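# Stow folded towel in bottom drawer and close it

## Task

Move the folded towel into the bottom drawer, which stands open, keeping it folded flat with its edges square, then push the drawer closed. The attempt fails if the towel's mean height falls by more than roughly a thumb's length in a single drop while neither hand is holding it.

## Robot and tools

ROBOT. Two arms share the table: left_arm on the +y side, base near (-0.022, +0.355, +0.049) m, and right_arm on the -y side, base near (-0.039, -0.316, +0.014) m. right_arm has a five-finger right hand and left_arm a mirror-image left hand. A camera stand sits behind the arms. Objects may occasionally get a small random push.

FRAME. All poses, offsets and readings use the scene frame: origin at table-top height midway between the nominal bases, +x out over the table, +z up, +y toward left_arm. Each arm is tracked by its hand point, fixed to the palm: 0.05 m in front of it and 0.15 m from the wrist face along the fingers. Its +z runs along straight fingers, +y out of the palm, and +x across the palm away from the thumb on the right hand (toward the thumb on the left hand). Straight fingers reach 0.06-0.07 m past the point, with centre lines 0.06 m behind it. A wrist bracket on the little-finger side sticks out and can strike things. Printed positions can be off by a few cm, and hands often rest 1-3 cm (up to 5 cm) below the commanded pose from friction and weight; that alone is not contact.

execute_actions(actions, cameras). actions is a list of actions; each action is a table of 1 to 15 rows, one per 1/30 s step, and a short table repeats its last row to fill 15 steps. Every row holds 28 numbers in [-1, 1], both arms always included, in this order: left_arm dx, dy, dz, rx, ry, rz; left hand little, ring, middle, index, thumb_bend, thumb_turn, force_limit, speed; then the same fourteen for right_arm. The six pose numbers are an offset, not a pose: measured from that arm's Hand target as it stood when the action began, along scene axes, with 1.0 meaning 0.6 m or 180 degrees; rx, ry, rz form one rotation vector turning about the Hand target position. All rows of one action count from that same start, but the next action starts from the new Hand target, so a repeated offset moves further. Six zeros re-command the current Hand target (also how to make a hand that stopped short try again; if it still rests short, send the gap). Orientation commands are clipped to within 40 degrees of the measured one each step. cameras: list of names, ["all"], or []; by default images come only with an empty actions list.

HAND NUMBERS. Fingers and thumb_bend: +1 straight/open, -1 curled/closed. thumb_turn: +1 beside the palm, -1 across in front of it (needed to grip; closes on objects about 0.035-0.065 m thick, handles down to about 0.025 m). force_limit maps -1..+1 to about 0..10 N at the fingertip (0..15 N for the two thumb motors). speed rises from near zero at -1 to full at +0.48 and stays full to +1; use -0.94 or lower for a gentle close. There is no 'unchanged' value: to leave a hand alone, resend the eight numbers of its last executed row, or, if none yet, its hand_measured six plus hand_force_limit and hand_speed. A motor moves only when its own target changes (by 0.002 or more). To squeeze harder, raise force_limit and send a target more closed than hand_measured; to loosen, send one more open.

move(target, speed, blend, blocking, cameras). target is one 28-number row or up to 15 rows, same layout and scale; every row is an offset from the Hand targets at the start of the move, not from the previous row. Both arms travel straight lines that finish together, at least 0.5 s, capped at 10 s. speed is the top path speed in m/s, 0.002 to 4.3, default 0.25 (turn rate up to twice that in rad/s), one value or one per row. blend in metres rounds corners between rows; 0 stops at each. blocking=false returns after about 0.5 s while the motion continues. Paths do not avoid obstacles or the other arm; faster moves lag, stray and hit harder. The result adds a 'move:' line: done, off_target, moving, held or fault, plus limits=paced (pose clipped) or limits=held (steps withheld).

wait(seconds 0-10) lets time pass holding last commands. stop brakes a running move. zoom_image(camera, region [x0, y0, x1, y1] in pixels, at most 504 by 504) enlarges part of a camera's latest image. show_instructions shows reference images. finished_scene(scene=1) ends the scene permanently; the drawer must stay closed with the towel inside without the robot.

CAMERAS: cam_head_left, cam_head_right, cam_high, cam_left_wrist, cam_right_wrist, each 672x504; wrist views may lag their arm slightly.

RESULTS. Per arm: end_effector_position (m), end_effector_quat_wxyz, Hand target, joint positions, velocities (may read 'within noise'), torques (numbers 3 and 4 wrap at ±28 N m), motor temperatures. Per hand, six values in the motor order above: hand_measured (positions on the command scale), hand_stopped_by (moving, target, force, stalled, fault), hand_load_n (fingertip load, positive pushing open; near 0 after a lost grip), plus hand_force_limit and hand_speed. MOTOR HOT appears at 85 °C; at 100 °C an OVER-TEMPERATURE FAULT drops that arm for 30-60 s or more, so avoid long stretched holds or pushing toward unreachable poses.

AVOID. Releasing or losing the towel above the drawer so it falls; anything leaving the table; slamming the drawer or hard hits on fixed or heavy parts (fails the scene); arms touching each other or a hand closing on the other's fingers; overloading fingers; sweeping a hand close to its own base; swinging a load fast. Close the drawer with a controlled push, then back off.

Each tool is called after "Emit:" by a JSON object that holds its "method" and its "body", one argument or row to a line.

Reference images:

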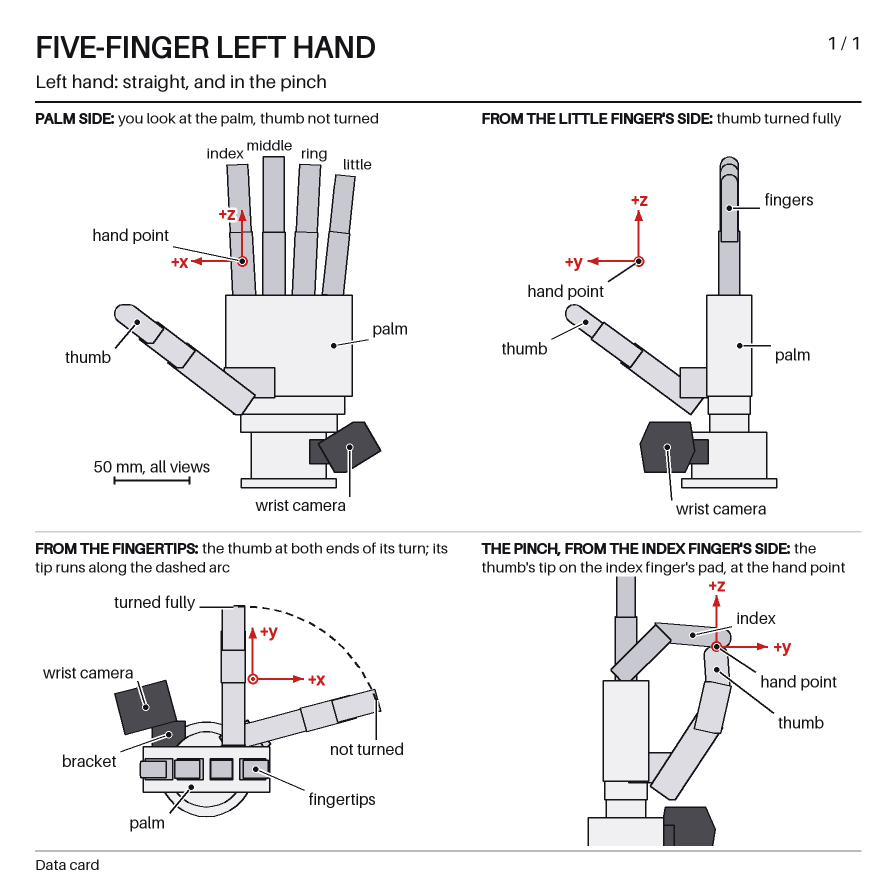

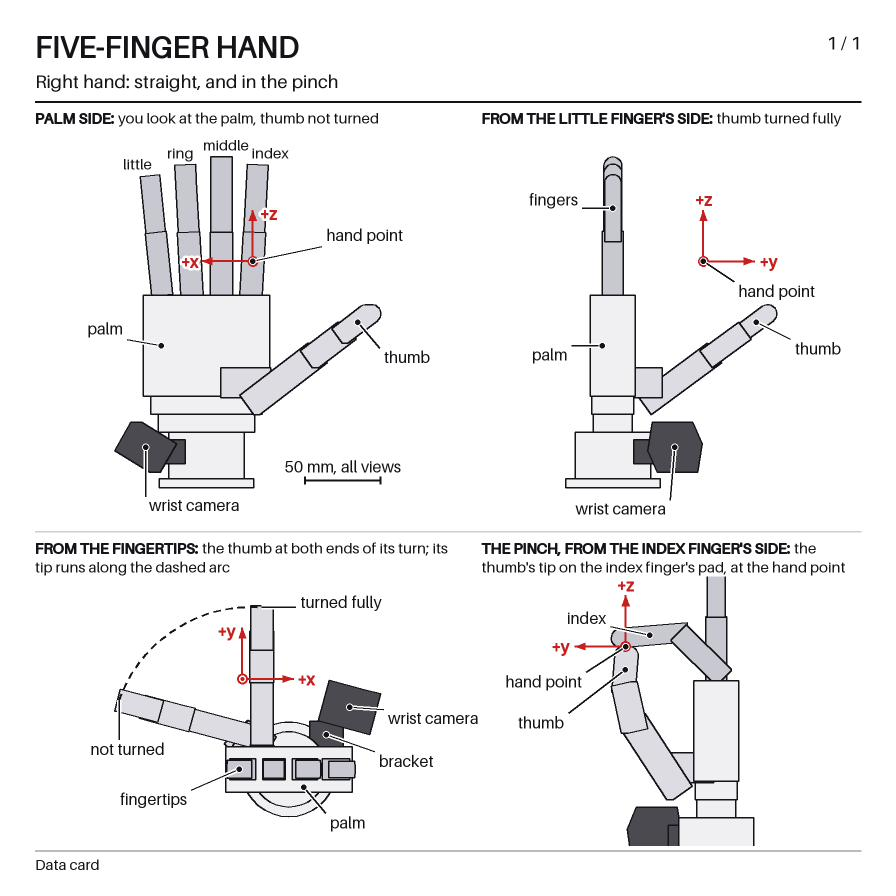

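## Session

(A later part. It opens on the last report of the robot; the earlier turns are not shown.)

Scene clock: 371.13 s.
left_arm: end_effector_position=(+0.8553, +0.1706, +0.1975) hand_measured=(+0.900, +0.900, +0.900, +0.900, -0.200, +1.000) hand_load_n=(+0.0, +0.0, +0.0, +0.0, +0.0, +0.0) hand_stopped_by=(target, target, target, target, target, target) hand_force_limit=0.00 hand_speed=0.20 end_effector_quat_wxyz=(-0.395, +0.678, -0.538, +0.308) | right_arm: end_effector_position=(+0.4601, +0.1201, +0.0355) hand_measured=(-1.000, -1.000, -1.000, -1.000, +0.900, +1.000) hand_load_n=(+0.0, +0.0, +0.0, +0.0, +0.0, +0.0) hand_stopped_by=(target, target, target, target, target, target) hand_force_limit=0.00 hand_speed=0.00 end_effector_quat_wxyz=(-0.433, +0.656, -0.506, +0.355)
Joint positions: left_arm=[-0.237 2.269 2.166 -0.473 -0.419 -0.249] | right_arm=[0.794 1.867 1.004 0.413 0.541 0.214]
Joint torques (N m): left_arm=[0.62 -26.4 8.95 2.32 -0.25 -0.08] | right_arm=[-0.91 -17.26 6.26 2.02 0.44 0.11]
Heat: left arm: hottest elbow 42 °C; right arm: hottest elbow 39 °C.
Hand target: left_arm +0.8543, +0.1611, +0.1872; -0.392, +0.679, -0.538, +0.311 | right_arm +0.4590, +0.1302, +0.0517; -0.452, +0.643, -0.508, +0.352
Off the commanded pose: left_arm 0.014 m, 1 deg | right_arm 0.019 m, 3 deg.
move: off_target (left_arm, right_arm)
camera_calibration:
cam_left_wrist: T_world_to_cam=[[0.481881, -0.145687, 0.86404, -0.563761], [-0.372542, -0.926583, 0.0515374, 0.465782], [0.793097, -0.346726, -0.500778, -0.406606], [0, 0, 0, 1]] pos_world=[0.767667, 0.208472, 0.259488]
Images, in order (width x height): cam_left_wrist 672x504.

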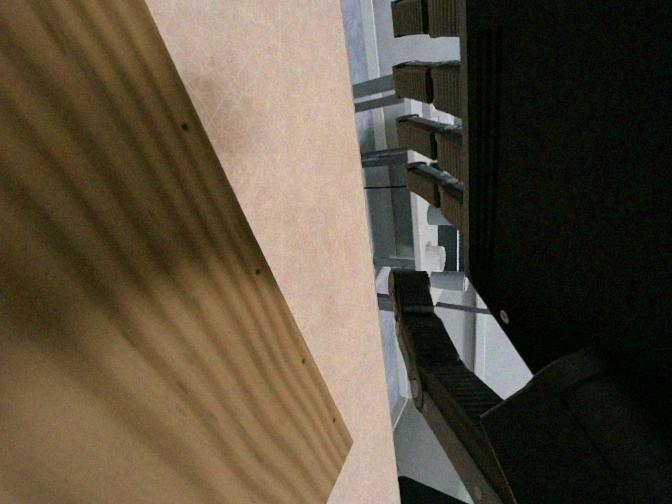

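Emit:
{"method": "move", "body": {
  "target": [-0.01,0,-0.06,0,0,0,0.9,0.9,0.9,0.9,-0.2,1,0,0.2,0,0,0,0,0,0,-1,-1,-1,-1,0.9,1,0,0],
  "speed": 0.06,
  "cameras": ["cam_left_wrist", "cam_high"]
}}

Scene clock: 373.07 s.
left_arm: end_effector_position=(+0.8499, +0.1704, +0.1623) hand_measured=(+0.900, +0.900, +0.900, +0.900, -0.200, +1.000) hand_load_n=(+0.0, +0.0, +0.0, +0.0, +0.0, +0.0) hand_stopped_by=(target, target, target, target, target, target) hand_force_limit=0.00 hand_speed=0.20 end_effector_quat_wxyz=(-0.395, +0.678, -0.538, +0.308) | right_arm: end_effector_position=(+0.4601, +0.1201, +0.0355) hand_measured=(-1.000, -1.000, -1.000, -1.000, +0.900, +1.000) hand_load_n=(+0.0, +0.0, +0.0, +0.0, +0.0, +0.0) hand_stopped_by=(target, target, target, target, target, target) hand_force_limit=0.00 hand_speed=0.00 end_effector_quat_wxyz=(-0.433, +0.656, -0.506, +0.355)
Joint positions: left_arm=[-0.239 2.269 2.072 -0.379 -0.42 -0.25] | right_arm=[0.794 1.867 1.004 0.413 0.541 0.214]
Joint torques (N m): left_arm=[0.56 -25.88 8.84 2.3 -0.24 -0.08] | right_arm=[-0.91 -17.26 6.24 2 0.44 0.11]
Heat: left arm: hottest elbow 41 °C; right arm: hottest elbow 39 °C.
Hand target: left_arm +0.8483, +0.1612, +0.1511; -0.392, +0.679, -0.537, +0.311 | right_arm +0.4590, +0.1302, +0.0517; -0.452, +0.643, -0.508, +0.352
Off the commanded pose: left_arm 0.015 m, 0 deg | right_arm 0.019 m, 3 deg.
move: off_target (left_arm, right_arm)
camera_calibration:
cam_left_wrist: T_world_to_cam=[[0.481133, -0.145117, 0.864553, -0.530336], [-0.372469, -0.9266, 0.0517519, 0.465397], [0.793585, -0.346919, -0.49987, -0.420571], [0, 0, 0, 1]] pos_world=[0.762268, 0.208372, 0.224188]
Images, in order (width x height): cam_high 672x504, cam_left_wrist 672x504.

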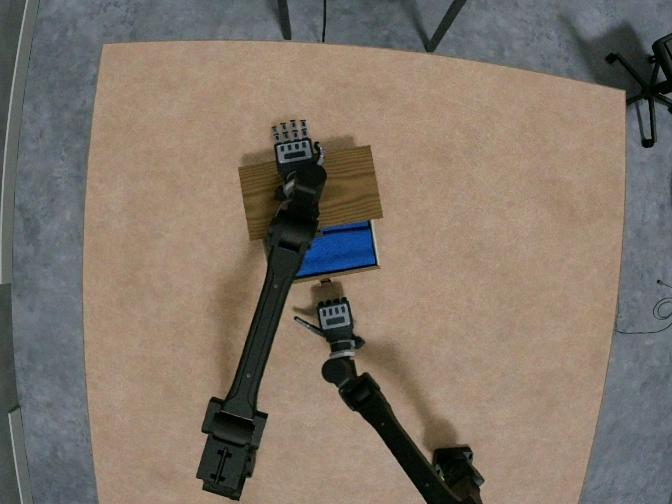

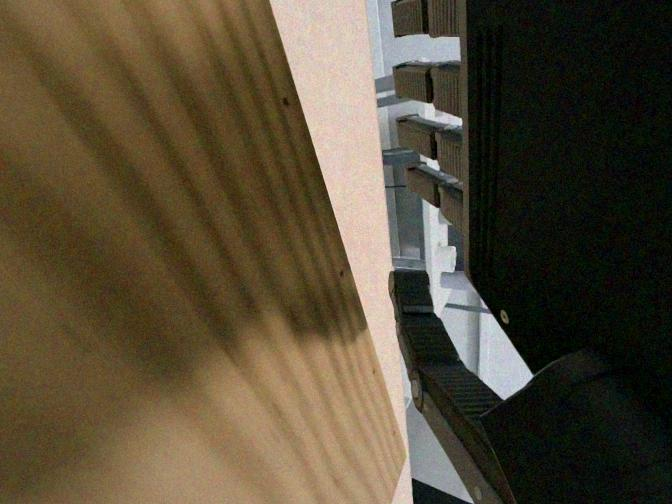

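Emit:
{"method": "move", "body": {
  "target": [0,0,0,0,0,0,0.0,0.0,0.0,0.0,-0.2,1,0,0.0,0,0,0,0,0,0,-1,-1,-1,-1,0.9,1,0,0],
  "speed": 0.06,
  "cameras": ["cam_left_wrist", "cam_high"]
}}

Scene clock: 374.80 s.
left_arm: end_effector_position=(+0.8500, +0.1702, +0.1625) hand_measured=(+0.000, +0.000, +0.000, +0.000, -0.200, +1.000) hand_load_n=(+0.0, +0.0, +0.0, +0.0, +0.0, +0.0) hand_stopped_by=(target, target, target, target, target, target) hand_force_limit=0.00 hand_speed=0.00 end_effector_quat_wxyz=(-0.396, +0.678, -0.537, +0.309) | right_arm: end_effector_position=(+0.4601, +0.1201, +0.0355) hand_measured=(-1.000, -1.000, -1.000, -1.000, +0.900, +1.000) hand_load_n=(+0.0, +0.0, +0.0, +0.0, +0.0, -0.5) hand_stopped_by=(target, target, target, target, target, target) hand_force_limit=0.00 hand_speed=0.00 end_effector_quat_wxyz=(-0.433, +0.656, -0.506, +0.355)
Joint positions: left_arm=[-0.24 2.269 2.072 -0.378 -0.421 -0.251] | right_arm=[0.794 1.867 1.004 0.413 0.541 0.214]
Joint torques (N m): left_arm=[0.67 -25.93 8.81 2.26 -0.23 -0.08] | right_arm=[-0.97 -17.2 6.26 2.02 0.44 0.11]
Heat: left arm: hottest elbow 41 °C; right arm: hottest elbow 39 °C.
Hand target: left_arm +0.8483, +0.1611, +0.1511; -0.392, +0.679, -0.537, +0.311 | right_arm +0.4590, +0.1302, +0.0517; -0.452, +0.643, -0.508, +0.352
Off the commanded pose: left_arm 0.015 m, 1 deg | right_arm 0.019 m, 3 deg.
move: off_target (left_arm, right_arm)
camera_calibration:
cam_left_wrist: T_world_to_cam=[[0.480351, -0.144775, 0.865045, -0.530051], [-0.372075, -0.926773, 0.0515035, 0.464904], [0.794244, -0.346601, -0.499044, -0.421379], [0, 0, 0, 1]] pos_world=[0.762268, 0.208072, 0.224288]
Images, in order (width x height): cam_high 672x504, cam_left_wrist 672x504.

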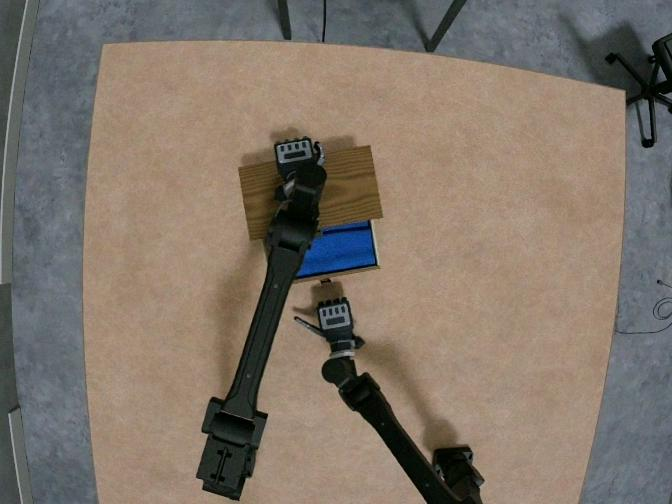

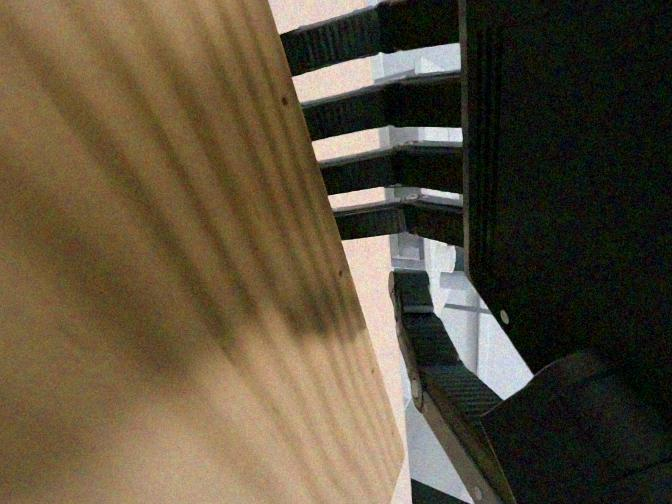

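Emit:
{"method": "move", "body": {
  "target": [-0.0487,-0.0114,0,0,0,0,0.0,0.0,0.0,0.0,-0.2,1,0,0.0,0,0,0,0,0,0,-1,-1,-1,-1,0.9,1,0,0],
  "speed": 0.05,
  "cameras": ["cam_left_wrist"]
}}

Scene clock: 376.27 s.
left_arm: end_effector_position=(+0.8345, +0.1700, +0.1561) hand_measured=(+0.000, +0.000, +0.000, +0.000, -0.200, +1.000) hand_load_n=(+0.0, +1.0, +8.5, +0.0, +0.0, +0.0) hand_stopped_by=(target, target, target, target, target, target) hand_force_limit=0.00 hand_speed=0.00 end_effector_quat_wxyz=(-0.400, +0.681, -0.525, +0.318) | right_arm: end_effector_position=(+0.4601, +0.1201, +0.0355) hand_measured=(-1.000, -1.000, -1.000, -1.000, +0.900, +1.000) hand_load_n=(+0.0, +0.0, +0.0, +0.0, +0.0, +0.0) hand_stopped_by=(target, target, target, target, target, target) hand_force_limit=0.00 hand_speed=0.00 end_effector_quat_wxyz=(-0.433, +0.656, -0.506, +0.355)
Joint positions: left_arm=[-0.246 2.217 1.951 -0.29 -0.436 -0.271] | right_arm=[0.794 1.867 1.004 0.413 0.541 0.214]
Joint torques (N m): left_arm=[-0.32 -27.34 7.31 0.83 -0.25 0.01] | right_arm=[-0.91 -17.2 6.26 2.02 0.44 0.11]
Heat: left arm: hottest elbow 41 °C; right arm: hottest elbow 39 °C.
Hand target: left_arm +0.8191, +0.1541, +0.1512; -0.392, +0.679, -0.537, +0.311 | right_arm +0.4590, +0.1302, +0.0517; -0.452, +0.643, -0.508, +0.352
Off the commanded pose: left_arm 0.023 m, 2 deg | right_arm 0.019 m, 3 deg.
move: off_target (left_arm, right_arm)
camera_calibration:
cam_left_wrist: T_world_to_cam=[[0.460861, -0.124712, 0.878666, -0.506404], [-0.35887, -0.931707, 0.0559872, 0.448399], [0.811677, -0.341129, -0.474143, -0.431666], [0, 0, 0, 1]] pos_world=[0.744672, 0.207367, 0.215184]
Images, in order (width x height): cam_left_wrist 672x504.

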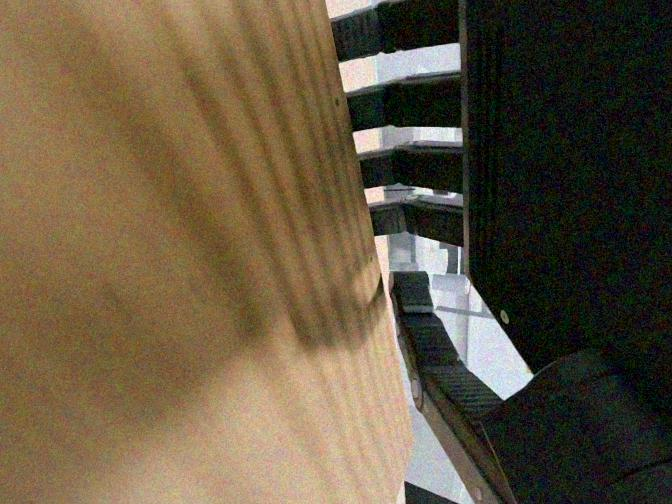

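Emit:
{"method": "move", "body": {
  "target": [0,0,0,0,0,0,-0.35,-0.35,0.0,-0.35,-0.2,1,-0.2,-0.7,0,0,0,0,0,0,-1,-1,-1,-1,0.9,1,0,0],
  "speed": 0.05,
  "cameras": ["cam_left_wrist", "cam_high"]
}}

Scene clock: 377.10 s.
left_arm: end_effector_position=(+0.8347, +0.1702, +0.1579) hand_measured=(-0.076, -0.022, +0.000, -0.052, -0.200, +1.000) hand_load_n=(+6.5, +0.0, +0.0, +1.5, +0.0, -0.5) hand_stopped_by=(force, force, target, force, target, target) hand_force_limit=-0.20 hand_speed=-0.70 end_effector_quat_wxyz=(-0.401, +0.681, -0.523, +0.319) | right_arm: end_effector_position=(+0.4601, +0.1201, +0.0355) hand_measured=(-1.000, -1.000, -1.000, -1.000, +0.900, +1.000) hand_load_n=(+0.0, +0.0, +0.0, +0.0, +0.0, +0.0) hand_stopped_by=(target, target, target, target, target, target) hand_force_limit=0.00 hand_speed=0.00 end_effector_quat_wxyz=(-0.433, +0.656, -0.506, +0.355)
Joint positions: left_arm=[-0.246 2.215 1.949 -0.286 -0.437 -0.273] | right_arm=[0.794 1.867 1.004 0.413 0.541 0.214]
Joint torques (N m): left_arm=[-0.32 -27.22 7.43 0.68 -0.2 0.03] | right_arm=[-0.91 -17.2 6.26 2 0.44 0.11]
Heat: left arm: hottest elbow 41 °C; right arm: hottest elbow 39 °C.
Hand target: left_arm +0.8191, +0.1542, +0.1509; -0.392, +0.679, -0.538, +0.311 | right_arm +0.4590, +0.1302, +0.0517; -0.452, +0.643, -0.508, +0.352
Off the commanded pose: left_arm 0.023 m, 2 deg | right_arm 0.019 m, 3 deg.
move: off_target (left_arm, right_arm)
camera_calibration:
cam_left_wrist: T_world_to_cam=[[0.457526, -0.122769, 0.88068, -0.505932], [-0.357289, -0.932335, 0.0556462, 0.447404], [0.814257, -0.340117, -0.470431, -0.433824], [0, 0, 0, 1]] pos_world=[0.744573, 0.207467, 0.216584]
Images, in order (width x height): cam_high 672x504, cam_left_wrist 672x504.

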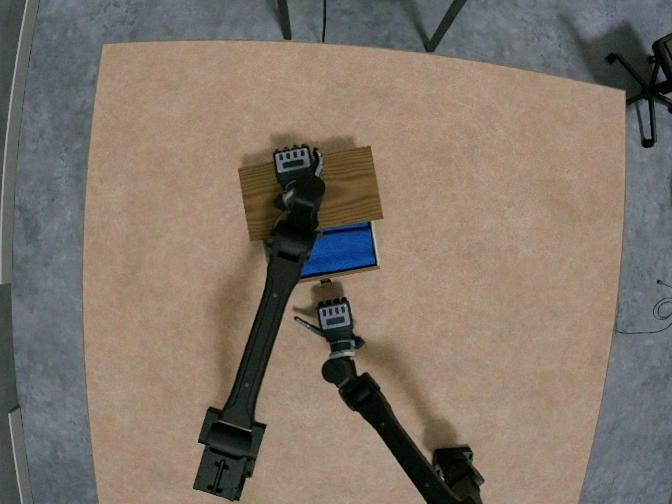

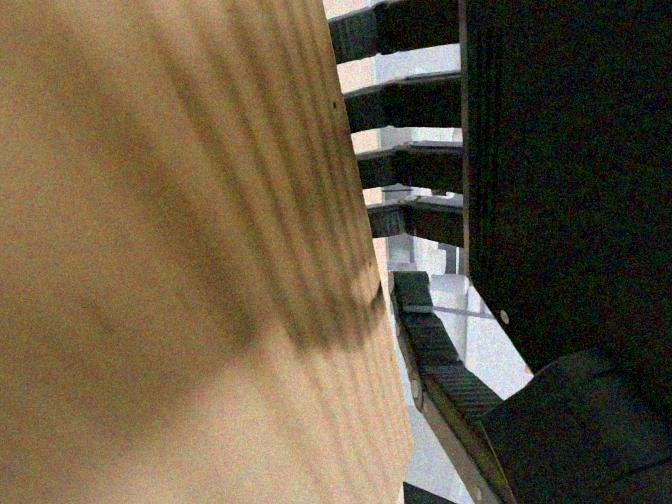

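Emit:
{"method": "move", "body": {
  "target": [0,0,0,0,0,0,-0.35,-0.4,-0.35,-0.4,-0.2,1,-0.1,-0.7,0,0,0,0,0,0,-1,-1,-1,-1,0.9,1,0,0],
  "speed": 0.05,
  "cameras": []
}}

Scene clock: 377.93 s.
left_arm: end_effector_position=(+0.8350, +0.1705, +0.1602) hand_measured=(-0.078, -0.072, -0.052, -0.074, -0.200, +1.000) hand_load_n=(+0.0, +5.5, +3.5, +0.0, +0.0, +0.0) hand_stopped_by=(force, force, force, force, target, target) hand_force_limit=-0.10 hand_speed=-0.70 end_effector_quat_wxyz=(-0.402, +0.681, -0.522, +0.320) | right_arm: end_effector_position=(+0.4601, +0.1201, +0.0355) hand_measured=(-1.000, -1.000, -1.000, -1.000, +0.900, +1.000) hand_load_n=(+0.0, +0.0, +0.0, +0.0, +0.0, +0.0) hand_stopped_by=(target, target, target, target, target, target) hand_force_limit=0.00 hand_speed=0.00 end_effector_quat_wxyz=(-0.433, +0.656, -0.506, +0.355)
Joint positions: left_arm=[-0.246 2.212 1.948 -0.283 -0.439 -0.273] | right_arm=[0.794 1.867 1.004 0.413 0.541 0.214]
Joint torques (N m): left_arm=[-0.38 -27.11 7.47 0.55 -0.12 0.04] | right_arm=[-0.97 -17.2 6.26 2 0.44 0.11]
Heat: left arm: hottest elbow 41 °C; right arm: hottest elbow 39 °C.
Hand target: left_arm +0.8191, +0.1542, +0.1510; -0.392, +0.679, -0.538, +0.311 | right_arm +0.4590, +0.1302, +0.0517; -0.452, +0.643, -0.508, +0.352
Off the commanded pose: left_arm 0.025 m, 2 deg | right_arm 0.019 m, 3 deg.
move: off_target (left_arm, right_arm)
No camera images: "cameras" was empty.

Emit:
{"method": "move", "body": {
  "target": [0,0,0,0,0,0,-0.35,-0.4,-0.35,-0.4,-0.2,1,-0.1,-0.7,0.15,0.0367,-0.01,0,0,0,-1,-1,-1,-1,0.9,1,0,0],
  "speed": 0.08,
  "cameras": ["cam_high"]
}}

Scene clock: 380.20 s.
left_arm: end_effector_position=(+0.8338, +0.1705, +0.1624) hand_measured=(-0.078, -0.072, -0.052, -0.074, -0.200, +1.000) hand_load_n=(+0.5, +2.0, +0.5, +0.0, +0.5, +0.0) hand_stopped_by=(force, force, force, force, target, target) hand_force_limit=-0.10 hand_speed=-0.70 end_effector_quat_wxyz=(-0.402, +0.681, -0.522, +0.320) | right_arm: end_effector_position=(+0.4941, +0.1377, +0.0340) hand_measured=(-1.000, -1.000, -1.000, -1.000, +0.900, +1.000) hand_load_n=(+0.0, -5.0, -3.5, +0.0, +0.0, +0.0) hand_stopped_by=(target, target, target, target, target, target) hand_force_limit=0.00 hand_speed=0.00 end_effector_quat_wxyz=(-0.431, +0.667, -0.501, +0.345)
Joint positions: left_arm=[-0.247 2.207 1.946 -0.287 -0.44 -0.273] | right_arm=[0.762 1.931 1.124 0.349 0.485 0.195]
Joint torques (N m): left_arm=[-0.32 -26.46 7.69 0.72 -0.11 0.04] | right_arm=[-4.89 -12.63 15.04 1.98 -0.63 -0.11]
Heat: left arm: hottest elbow 41 °C; right arm: hottest elbow 39 °C.
Hand target: left_arm +0.8190, +0.1542, +0.1508; -0.392, +0.679, -0.538, +0.311 | right_arm +0.5490, +0.1521, +0.0457; -0.452, +0.643, -0.508, +0.352
Off the commanded pose: left_arm 0.025 m, 2 deg | right_arm 0.058 m, 4 deg.
move: off_target (left_arm, right_arm)
Images, in order (width x height): cam_high 672x504.

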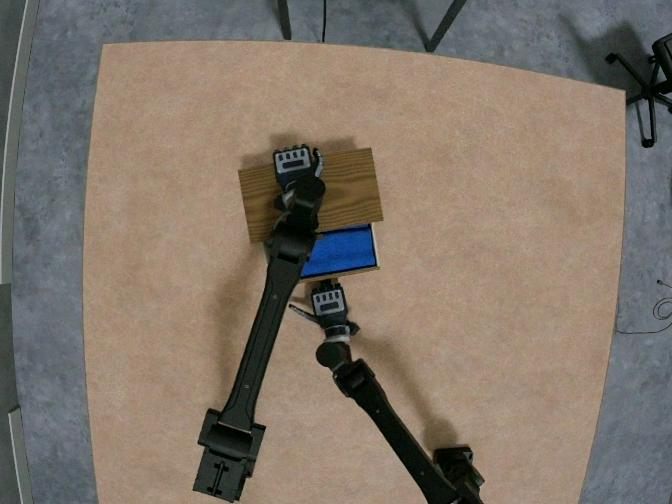

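Emit:
{"method": "zoom_image", "body": {
  "camera": "cam_high",
  "region": [225, 130, 405, 310]
}}

Scaled by 2.800 from the camera's 672x504 image, which has a finer 960x720 frame.

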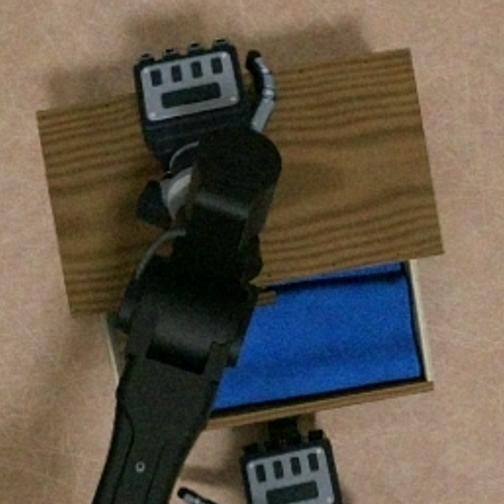

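Emit:
{"method": "move", "body": {
  "target": [-0.0243,-0.0057,0,0,0,0,-0.35,-0.4,-0.35,-0.4,-0.2,1,-0.1,-0.7,0.0487,0.0114,0,0,0,0,-1,-1,-1,-1,0.9,1,0,0],
  "speed": 0.05,
  "cameras": ["cam_high"]
}}

Emit:
{"method": "zoom_image", "body": {
  "camera": "cam_high",
  "region": [225, 130, 405, 310]
}}

Scene clock: 382.60 s.
left_arm: end_effector_position=(+0.8250, +0.1694, +0.1706) hand_measured=(-0.078, -0.072, -0.052, -0.074, -0.200, +1.000) hand_load_n=(+0.0, +5.0, +5.0, +0.0, +0.0, +0.0) hand_stopped_by=(force, force, force, force, target, target) hand_force_limit=-0.10 hand_speed=-0.70 end_effector_quat_wxyz=(-0.404, +0.680, -0.516, +0.328) | right_arm: end_effector_position=(+0.5468, +0.1619, +0.0432) hand_measured=(-1.000, -1.000, -1.000, -1.000, +0.900, +1.000) hand_load_n=(-2.5, +0.0, +0.0, +0.0, +0.0, +0.0) hand_stopped_by=(target, target, target, target, target, target) hand_force_limit=0.00 hand_speed=0.00 end_effector_quat_wxyz=(-0.448, +0.657, -0.498, +0.345)
Joint positions: left_arm=[-0.251 2.17 1.894 -0.255 -0.444 -0.279] | right_arm=[0.726 2.022 1.285 0.326 0.446 0.179]
Joint torques (N m): left_arm=[-0.73 -25.93 6.83 0.39 -0.27 0.04] | right_arm=[-3.96 -16.44 11.58 1.37 0.1 -0.03]
Heat: left arm: hottest elbow 41 °C; right arm: hottest elbow 39 °C.
Hand target: left_arm +0.8045, +0.1508, +0.1510; -0.392, +0.679, -0.538, +0.311 | right_arm +0.5781, +0.1591, +0.0457; -0.452, +0.643, -0.508, +0.352
Off the commanded pose: left_arm 0.034 m, 3 deg | right_arm 0.032 m, 2 deg.
move: off_target (left_arm, right_arm)
Images, in order (width x height): cam_high 672x504.

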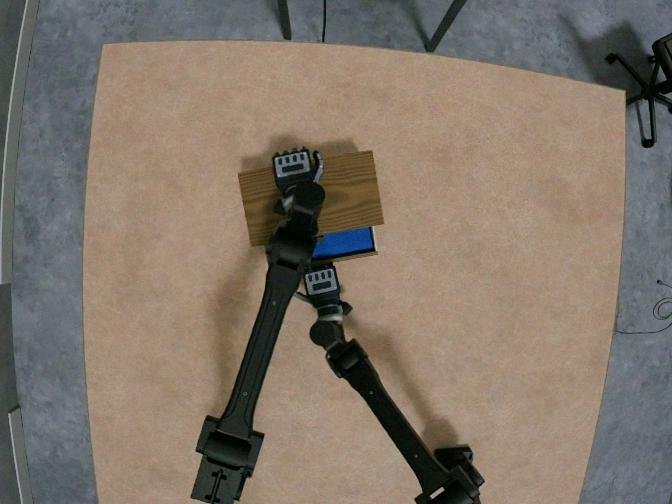

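Scaled by 2.800 from the camera's 672x504 image, which has a finer 960x720 frame.

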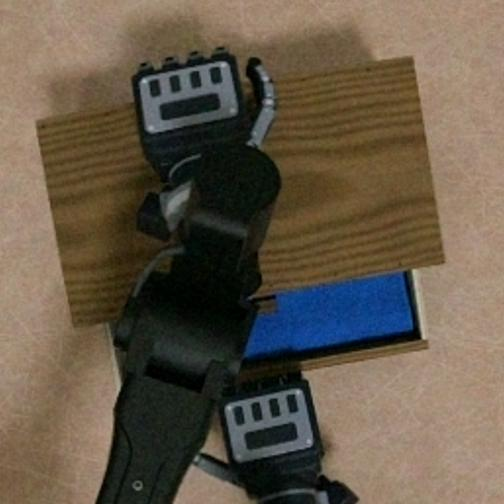

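Emit:
{"method": "move", "body": {
  "target": [0.0,0.0,-0.045,0,0,0,-0.35,-0.4,-0.35,-0.4,-0.2,1,-0.1,-0.7,0.0,0.0,0,0,0,0,-1,-1,-1,-1,0.9,1,0,0],
  "speed": 0.05,
  "cameras": ["cam_left_wrist", "cam_right_wrist", "cam_head_right"]
}}

Scene clock: 384.33 s.
left_arm: end_effector_position=(+0.8269, +0.1696, +0.1664) hand_measured=(-0.078, -0.072, -0.052, -0.074, -0.200, +1.000) hand_load_n=(+0.0, +6.5, +3.5, +0.0, +0.0, +0.0) hand_stopped_by=(force, force, force, force, target, target) hand_force_limit=-0.10 hand_speed=-0.70 end_effector_quat_wxyz=(-0.410, +0.677, -0.509, +0.338) | right_arm: end_effector_position=(+0.5483, +0.1624, +0.0449) hand_measured=(-1.000, -1.000, -1.000, -1.000, +0.900, +1.000) hand_load_n=(-2.5, -1.0, +0.0, +0.0, +0.0, +0.0) hand_stopped_by=(target, target, target, target, target, target) hand_force_limit=0.00 hand_speed=0.00 end_effector_quat_wxyz=(-0.449, +0.655, -0.499, +0.347)
Joint positions: left_arm=[-0.251 2.17 1.866 -0.199 -0.448 -0.279] | right_arm=[0.726 2.022 1.289 0.326 0.45 0.179]
Joint torques (N m): left_arm=[-0.67 -23.82 6.32 0.38 -0.12 0.05] | right_arm=[-3.96 -16.26 11.34 1.36 -0.05 -0.04]
Heat: left arm: hottest elbow 40 °C; right arm: hottest elbow 39 °C.
Hand target: left_arm +0.8044, +0.1509, +0.1239; -0.392, +0.679, -0.538, +0.311 | right_arm +0.5782, +0.1592, +0.0457; -0.452, +0.643, -0.508, +0.352
Off the commanded pose: left_arm 0.051 m, 5 deg | right_arm 0.030 m, 2 deg.
move: off_target (left_arm, right_arm)
camera_calibration:
cam_left_wrist: T_world_to_cam=[[0.414112, -0.108087, 0.903786, -0.480278], [-0.353488, -0.934088, 0.0502563, 0.441616], [0.838783, -0.340289, -0.425025, -0.451483], [0, 0, 0, 1]] pos_world=[0.733691, 0.206962, 0.219983]
cam_right_wrist: T_world_to_cam=[[-0.255457, -0.385293, -0.88673, 0.23948], [-0.778994, 0.625249, -0.0472574, 0.32716], [0.572635, 0.678685, -0.459865, -0.287085], [0, 0, 0, 1]] pos_world=[0.480427, 0.0825541, 0.0957948]
Images, in order (width x height): cam_head_right 672x504, cam_left_wrist 672x504, cam_right_wrist 672x504.

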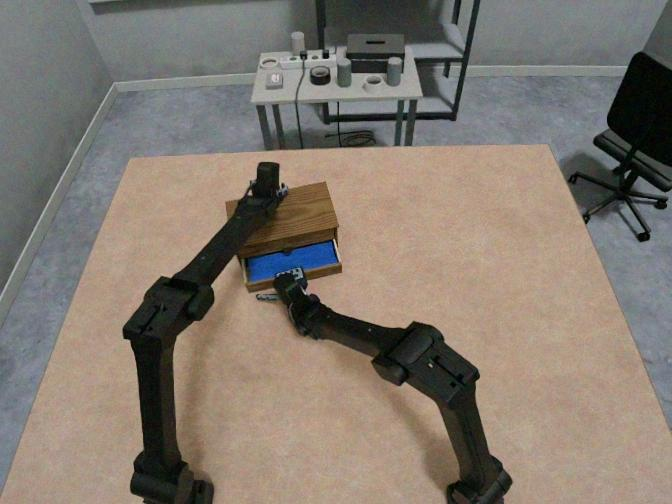

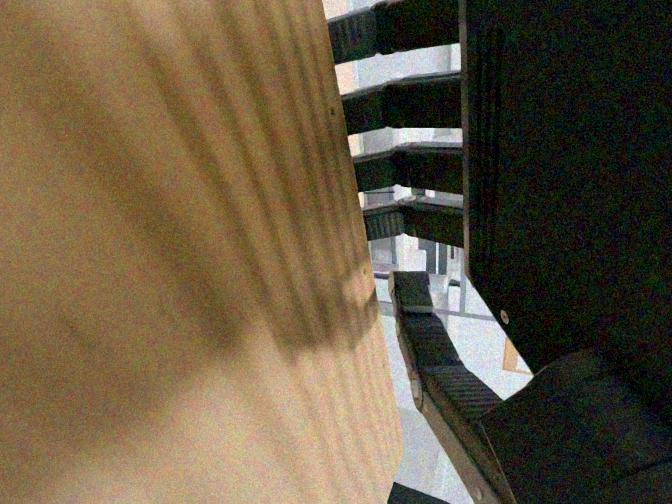

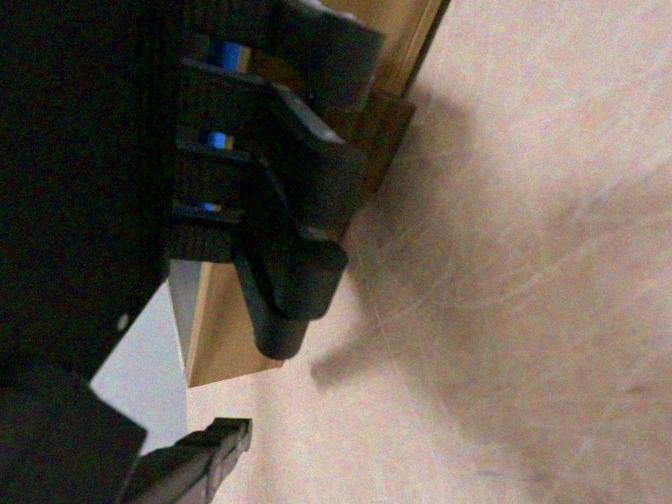

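Emit:
{"method": "move", "body": {
  "target": [0.0568,0.0133,0.02,0,0,0,-0.35,-0.4,-0.35,-0.4,-0.2,1,-0.1,-0.7,0.0,0.0,0,0,0,0,-1,-1,-1,-1,0.9,1,0,0],
  "speed": 0.06,
  "cameras": ["cam_left_wrist", "cam_high"]
}}

Scene clock: 386.27 s.
left_arm: end_effector_position=(+0.8387, +0.1724, +0.1513) hand_measured=(-0.078, -0.072, -0.052, -0.074, -0.200, +1.000) hand_load_n=(+0.0, +5.0, +1.5, +0.0, +0.0, +0.0) hand_stopped_by=(force, force, force, force, target, target) hand_force_limit=-0.10 hand_speed=-0.70 end_effector_quat_wxyz=(-0.400, +0.683, -0.520, +0.322) | right_arm: end_effector_position=(+0.5547, +0.1650, +0.0558) hand_measured=(-1.000, -1.000, -1.000, -1.000, +0.900, +1.000) hand_load_n=(-2.5, -1.0, +0.0, +0.0, +0.0, -0.5) hand_stopped_by=(target, target, target, target, target, target) hand_force_limit=0.00 hand_speed=0.00 end_effector_quat_wxyz=(-0.456, +0.649, -0.499, +0.349)
Joint positions: left_arm=[-0.241 2.228 1.952 -0.271 -0.432 -0.277] | right_arm=[0.724 2.018 1.305 0.326 0.452 0.179]
Joint torques (N m): left_arm=[0.32 -23.12 12.51 0.16 0.05 0.17] | right_arm=[-3.78 -15.85 10.37 1.33 -0.15 -0.03]
Heat: left arm: hottest elbow 41 °C; right arm: hottest elbow 39 °C.
Hand target: left_arm +0.8386, +0.1590, +0.1358; -0.392, +0.679, -0.538, +0.311 | right_arm +0.5783, +0.1590, +0.0457; -0.452, +0.643, -0.508, +0.352
Off the commanded pose: left_arm 0.021 m, 3 deg | right_arm 0.026 m, 1 deg.
move: off_target (left_arm, right_arm)
camera_calibration:
cam_left_wrist: T_world_to_cam=[[0.453704, -0.114814, 0.883725, -0.500213], [-0.354932, -0.932899, 0.061019, 0.448569], [0.81742, -0.341347, -0.464011, -0.442874], [0, 0, 0, 1]] pos_world=[0.748174, 0.209864, 0.209181]
Images, in order (width x height): cam_high 672x504, cam_left_wrist 672x504.

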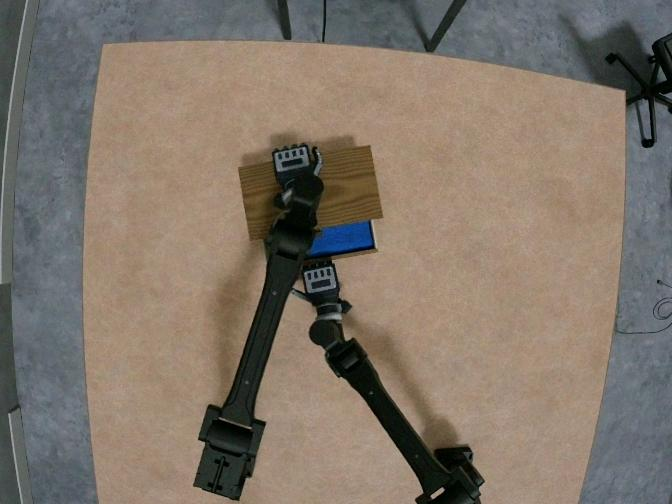

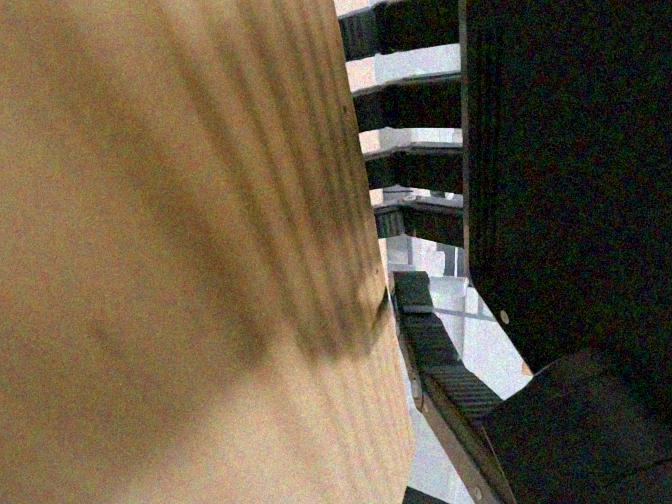

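Emit:
{"method": "move", "body": {
  "target": [-0.0650,-0.0152,0.0,0,0,0,-0.35,-0.4,-0.35,-0.4,-0.2,1,-0.1,-0.7,0.0,0.0,-0.025,0,0,0,-1,-1,-1,-1,0.9,1,0,0],
  "speed": 0.06,
  "cameras": ["cam_left_wrist", "cam_high"]
}}

Scene clock: 390.03 s.
left_arm: end_effector_position=(+0.8231, +0.1699, +0.1669) hand_measured=(-0.078, -0.072, -0.052, -0.074, -0.200, +1.000) hand_load_n=(+0.0, +5.5, +5.0, +0.0, +0.0, +0.0) hand_stopped_by=(force, force, force, force, target, target) hand_force_limit=-0.10 hand_speed=-0.70 end_effector_quat_wxyz=(-0.408, +0.678, -0.512, +0.333) | right_arm: end_effector_position=(+0.5548, +0.1652, +0.0435) hand_measured=(-1.000, -1.000, -1.000, -1.000, +0.900, +1.000) hand_load_n=(-2.5, +0.0, +0.0, +0.0, +0.0, +0.0) hand_stopped_by=(target, target, target, target, target, target) hand_force_limit=0.00 hand_speed=0.00 end_effector_quat_wxyz=(-0.454, +0.651, -0.499, +0.349)
Joint positions: left_arm=[-0.252 2.163 1.861 -0.214 -0.447 -0.278] | right_arm=[0.724 2.039 1.305 0.341 0.451 0.179]
Joint torques (N m): left_arm=[-0.97 -25.05 6.26 0.24 -0.25 0.01] | right_arm=[-3.84 -15.74 9.85 1.92 -0.13 -0.03]
Heat: left arm: hottest elbow 41 °C; right arm: hottest elbow 39 °C.
Hand target: left_arm +0.7995, +0.1497, +0.1359; -0.392, +0.679, -0.538, +0.311 | right_arm +0.5783, +0.1590, +0.0309; -0.452, +0.643, -0.508, +0.352
Off the commanded pose: left_arm 0.044 m, 4 deg | right_arm 0.028 m, 1 deg.
move: off_target (left_arm, right_arm)
camera_calibration:
cam_left_wrist: T_world_to_cam=[[0.424488, -0.112682, 0.898395, -0.486062], [-0.354647, -0.933637, 0.050467, 0.441452], [0.833088, -0.340035, -0.43628, -0.44149], [0, 0, 0, 1]] pos_world=[0.730687, 0.207264, 0.221784]
Images, in order (width x height): cam_high 672x504, cam_left_wrist 672x504.

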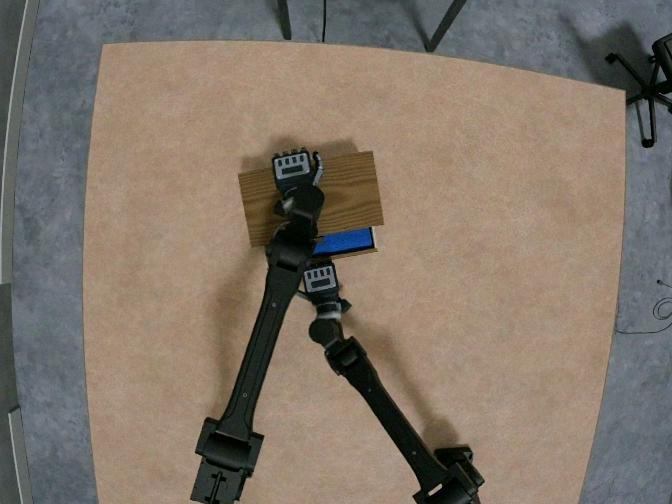

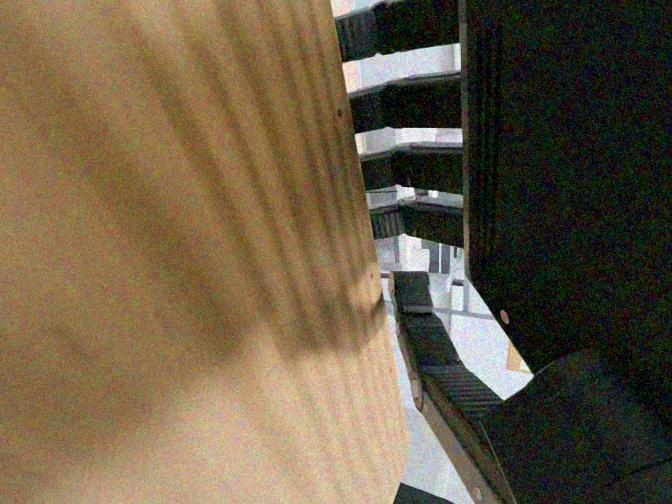

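Emit:
{"method": "zoom_image", "body": {
  "camera": "cam_high",
  "region": [225, 130, 405, 310]
}}

Scaled by 2.800 from the camera's 672x504 image, which has a finer 960x720 frame.

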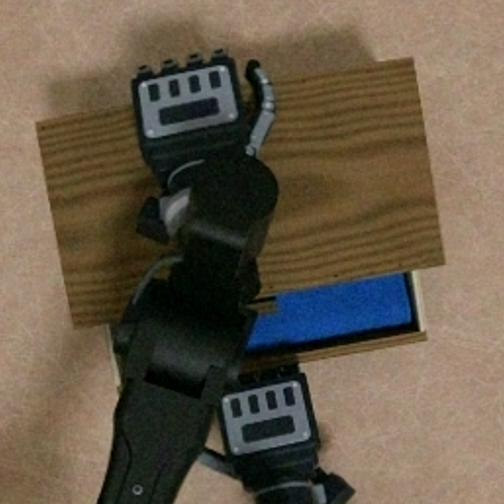

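Emit:
{"method": "move", "body": {
  "target": [-0.008,-0.0019,0.015,0,0,0,-0.35,-0.4,-0.35,-0.4,-0.2,1,-0.1,-0.7,0.0598,0.0003,0.0,0,0,0,-1,-1,-1,-1,0.9,1,0,0],
  "speed": 0.05,
  "cameras": ["cam_high"]
}}

Emit:
{"method": "zoom_image", "body": {
  "camera": "cam_high",
  "region": [225, 130, 405, 310]
}}

Scene clock: 393.07 s.
left_arm: end_effector_position=(+0.8205, +0.1695, +0.1701) hand_measured=(-0.078, -0.072, -0.052, -0.074, -0.200, +1.000) hand_load_n=(+0.0, +5.5, +5.5, +0.0, +0.0, +0.0) hand_stopped_by=(force, force, force, force, target, target) hand_force_limit=-0.10 hand_speed=-0.70 end_effector_quat_wxyz=(-0.408, +0.678, -0.511, +0.334) | right_arm: end_effector_position=(+0.5897, +0.1720, +0.0505) hand_measured=(-1.000, -1.000, -1.000, -1.000, +0.900, +1.000) hand_load_n=(-1.5, -1.0, +0.0, +0.0, +0.0, +0.0) hand_stopped_by=(target, target, target, target, target, target) hand_force_limit=0.00 hand_speed=0.00 end_effector_quat_wxyz=(-0.467, +0.641, -0.501, +0.345)
Joint positions: left_arm=[-0.254 2.153 1.852 -0.214 -0.449 -0.28] | right_arm=[0.691 2.09 1.398 0.329 0.415 0.179]
Joint torques (N m): left_arm=[-1.08 -25.7 6.35 -0.21 -0.31 0.02] | right_arm=[-4.07 -16.67 10.44 0.92 0.01 -0.18]
Heat: left arm: hottest elbow 41 °C; right arm: hottest elbow 39 °C.
Hand target: left_arm +0.7947, +0.1487, +0.1447; -0.392, +0.679, -0.538, +0.310 | right_arm +0.6141, +0.1592, +0.0308; -0.452, +0.643, -0.508, +0.352
Off the commanded pose: left_arm 0.042 m, 4 deg | right_arm 0.034 m, 2 deg.
move: off_target (left_arm, right_arm)
Images, in order (width x height): cam_high 672x504.

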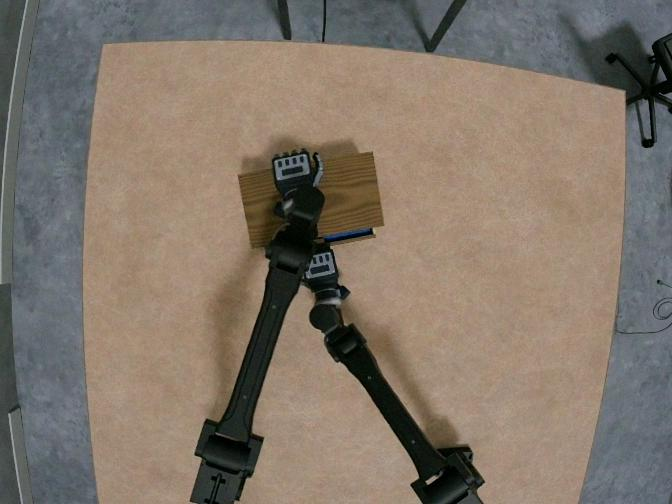

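Scaled by 2.800 from the camera's 672x504 image, which has a finer 960x720 frame.

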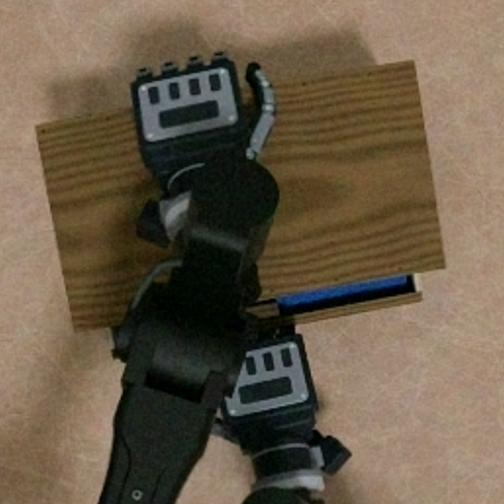

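Emit:
{"method": "move", "body": {
  "target": [0,0,0,0,0,0,-0.35,-0.4,-0.35,-0.4,-0.2,1,-0.1,-0.7,-0.12,-0.028,0.0,0,0,0,-1,-1,-1,-1,0.9,1,0,0],
  "speed": 0.1,
  "cameras": ["cam_head_right", "cam_right_wrist", "cam_high"]
}}

Emit:
{"method": "zoom_image", "body": {
  "camera": "cam_head_right",
  "region": [210, 170, 360, 320]
}}

Scene clock: 396.33 s.
left_arm: end_effector_position=(+0.8194, +0.1687, +0.1726) hand_measured=(-0.078, -0.072, -0.052, -0.074, -0.200, +1.000) hand_load_n=(+0.0, +5.5, +6.0, +0.0, +0.0, -0.5) hand_stopped_by=(force, force, force, force, target, target) hand_force_limit=-0.10 hand_speed=-0.70 end_effector_quat_wxyz=(-0.409, +0.678, -0.511, +0.335) | right_arm: end_effector_position=(+0.5435, +0.1307, +0.0105) hand_measured=(-1.000, -1.000, -1.000, -1.000, +0.900, +1.000) hand_load_n=(+0.0, +0.0, +0.0, +0.0, +0.0, +0.0) hand_stopped_by=(target, target, target, target, target, target) hand_force_limit=0.00 hand_speed=0.00 end_effector_quat_wxyz=(-0.434, +0.652, -0.513, +0.351)
Joint positions: left_arm=[-0.255 2.148 1.849 -0.214 -0.45 -0.281] | right_arm=[0.7 2.039 1.215 0.391 0.458 0.189]
Joint torques (N m): left_arm=[-1.03 -25.29 6.54 -0.23 -0.24 0.02] | right_arm=[-0.67 -20.07 6.48 2.09 0.4 -0.04]
Heat: left arm: hottest elbow 40 °C; right arm: hottest elbow 39 °C.
Hand target: left_arm +0.7946, +0.1485, +0.1447; -0.392, +0.679, -0.538, +0.311 | right_arm +0.5420, +0.1424, +0.0306; -0.452, +0.643, -0.508, +0.352
Off the commanded pose: left_arm 0.042 m, 5 deg | right_arm 0.023 m, 2 deg.
move: off_target (left_arm, right_arm)
camera_calibration:
cam_right_wrist: T_world_to_cam=[[-0.287319, -0.385596, -0.876791, 0.212802], [-0.756537, 0.652777, -0.0391667, 0.32572], [0.587451, 0.652072, -0.479273, -0.28308], [0, 0, 0, 1]] pos_world=[0.473857, 0.0540216, 0.0636676]
Images, in order (width x height): cam_head_right 672x504, cam_high 672x504, cam_right_wrist 672x504.

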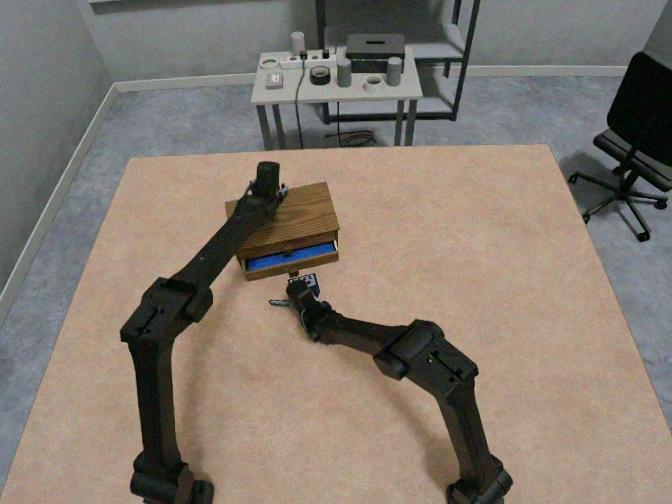

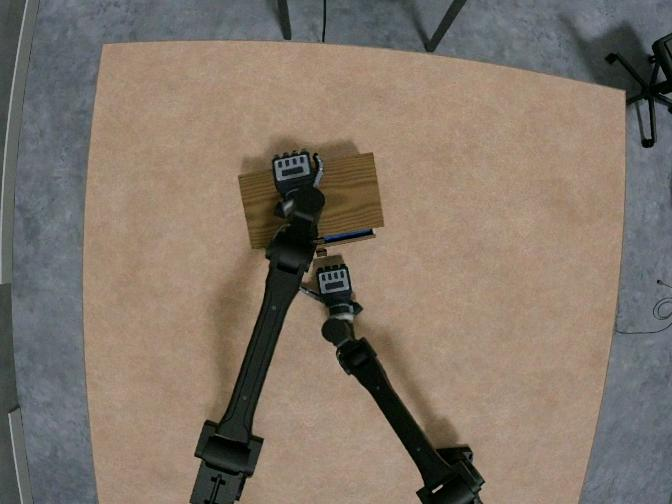

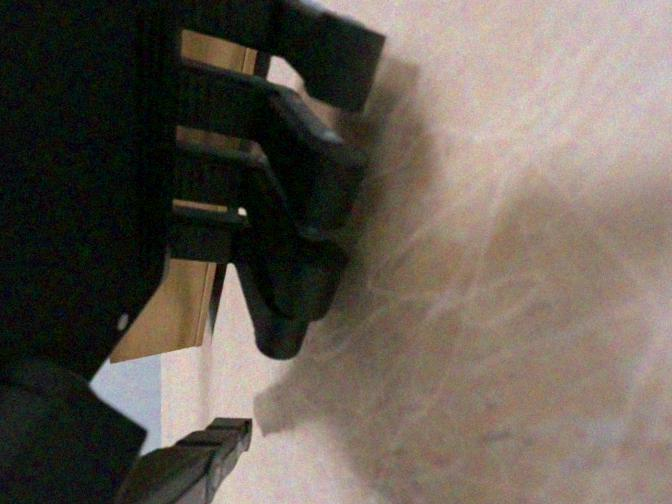

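Scaled by 3.360 from the camera's 672x504 image, which has a finer 960x720 frame.

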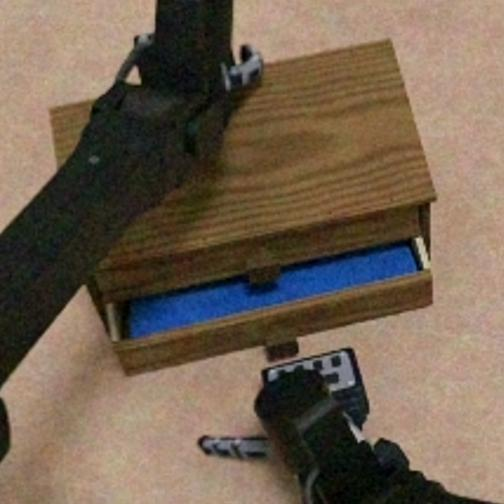

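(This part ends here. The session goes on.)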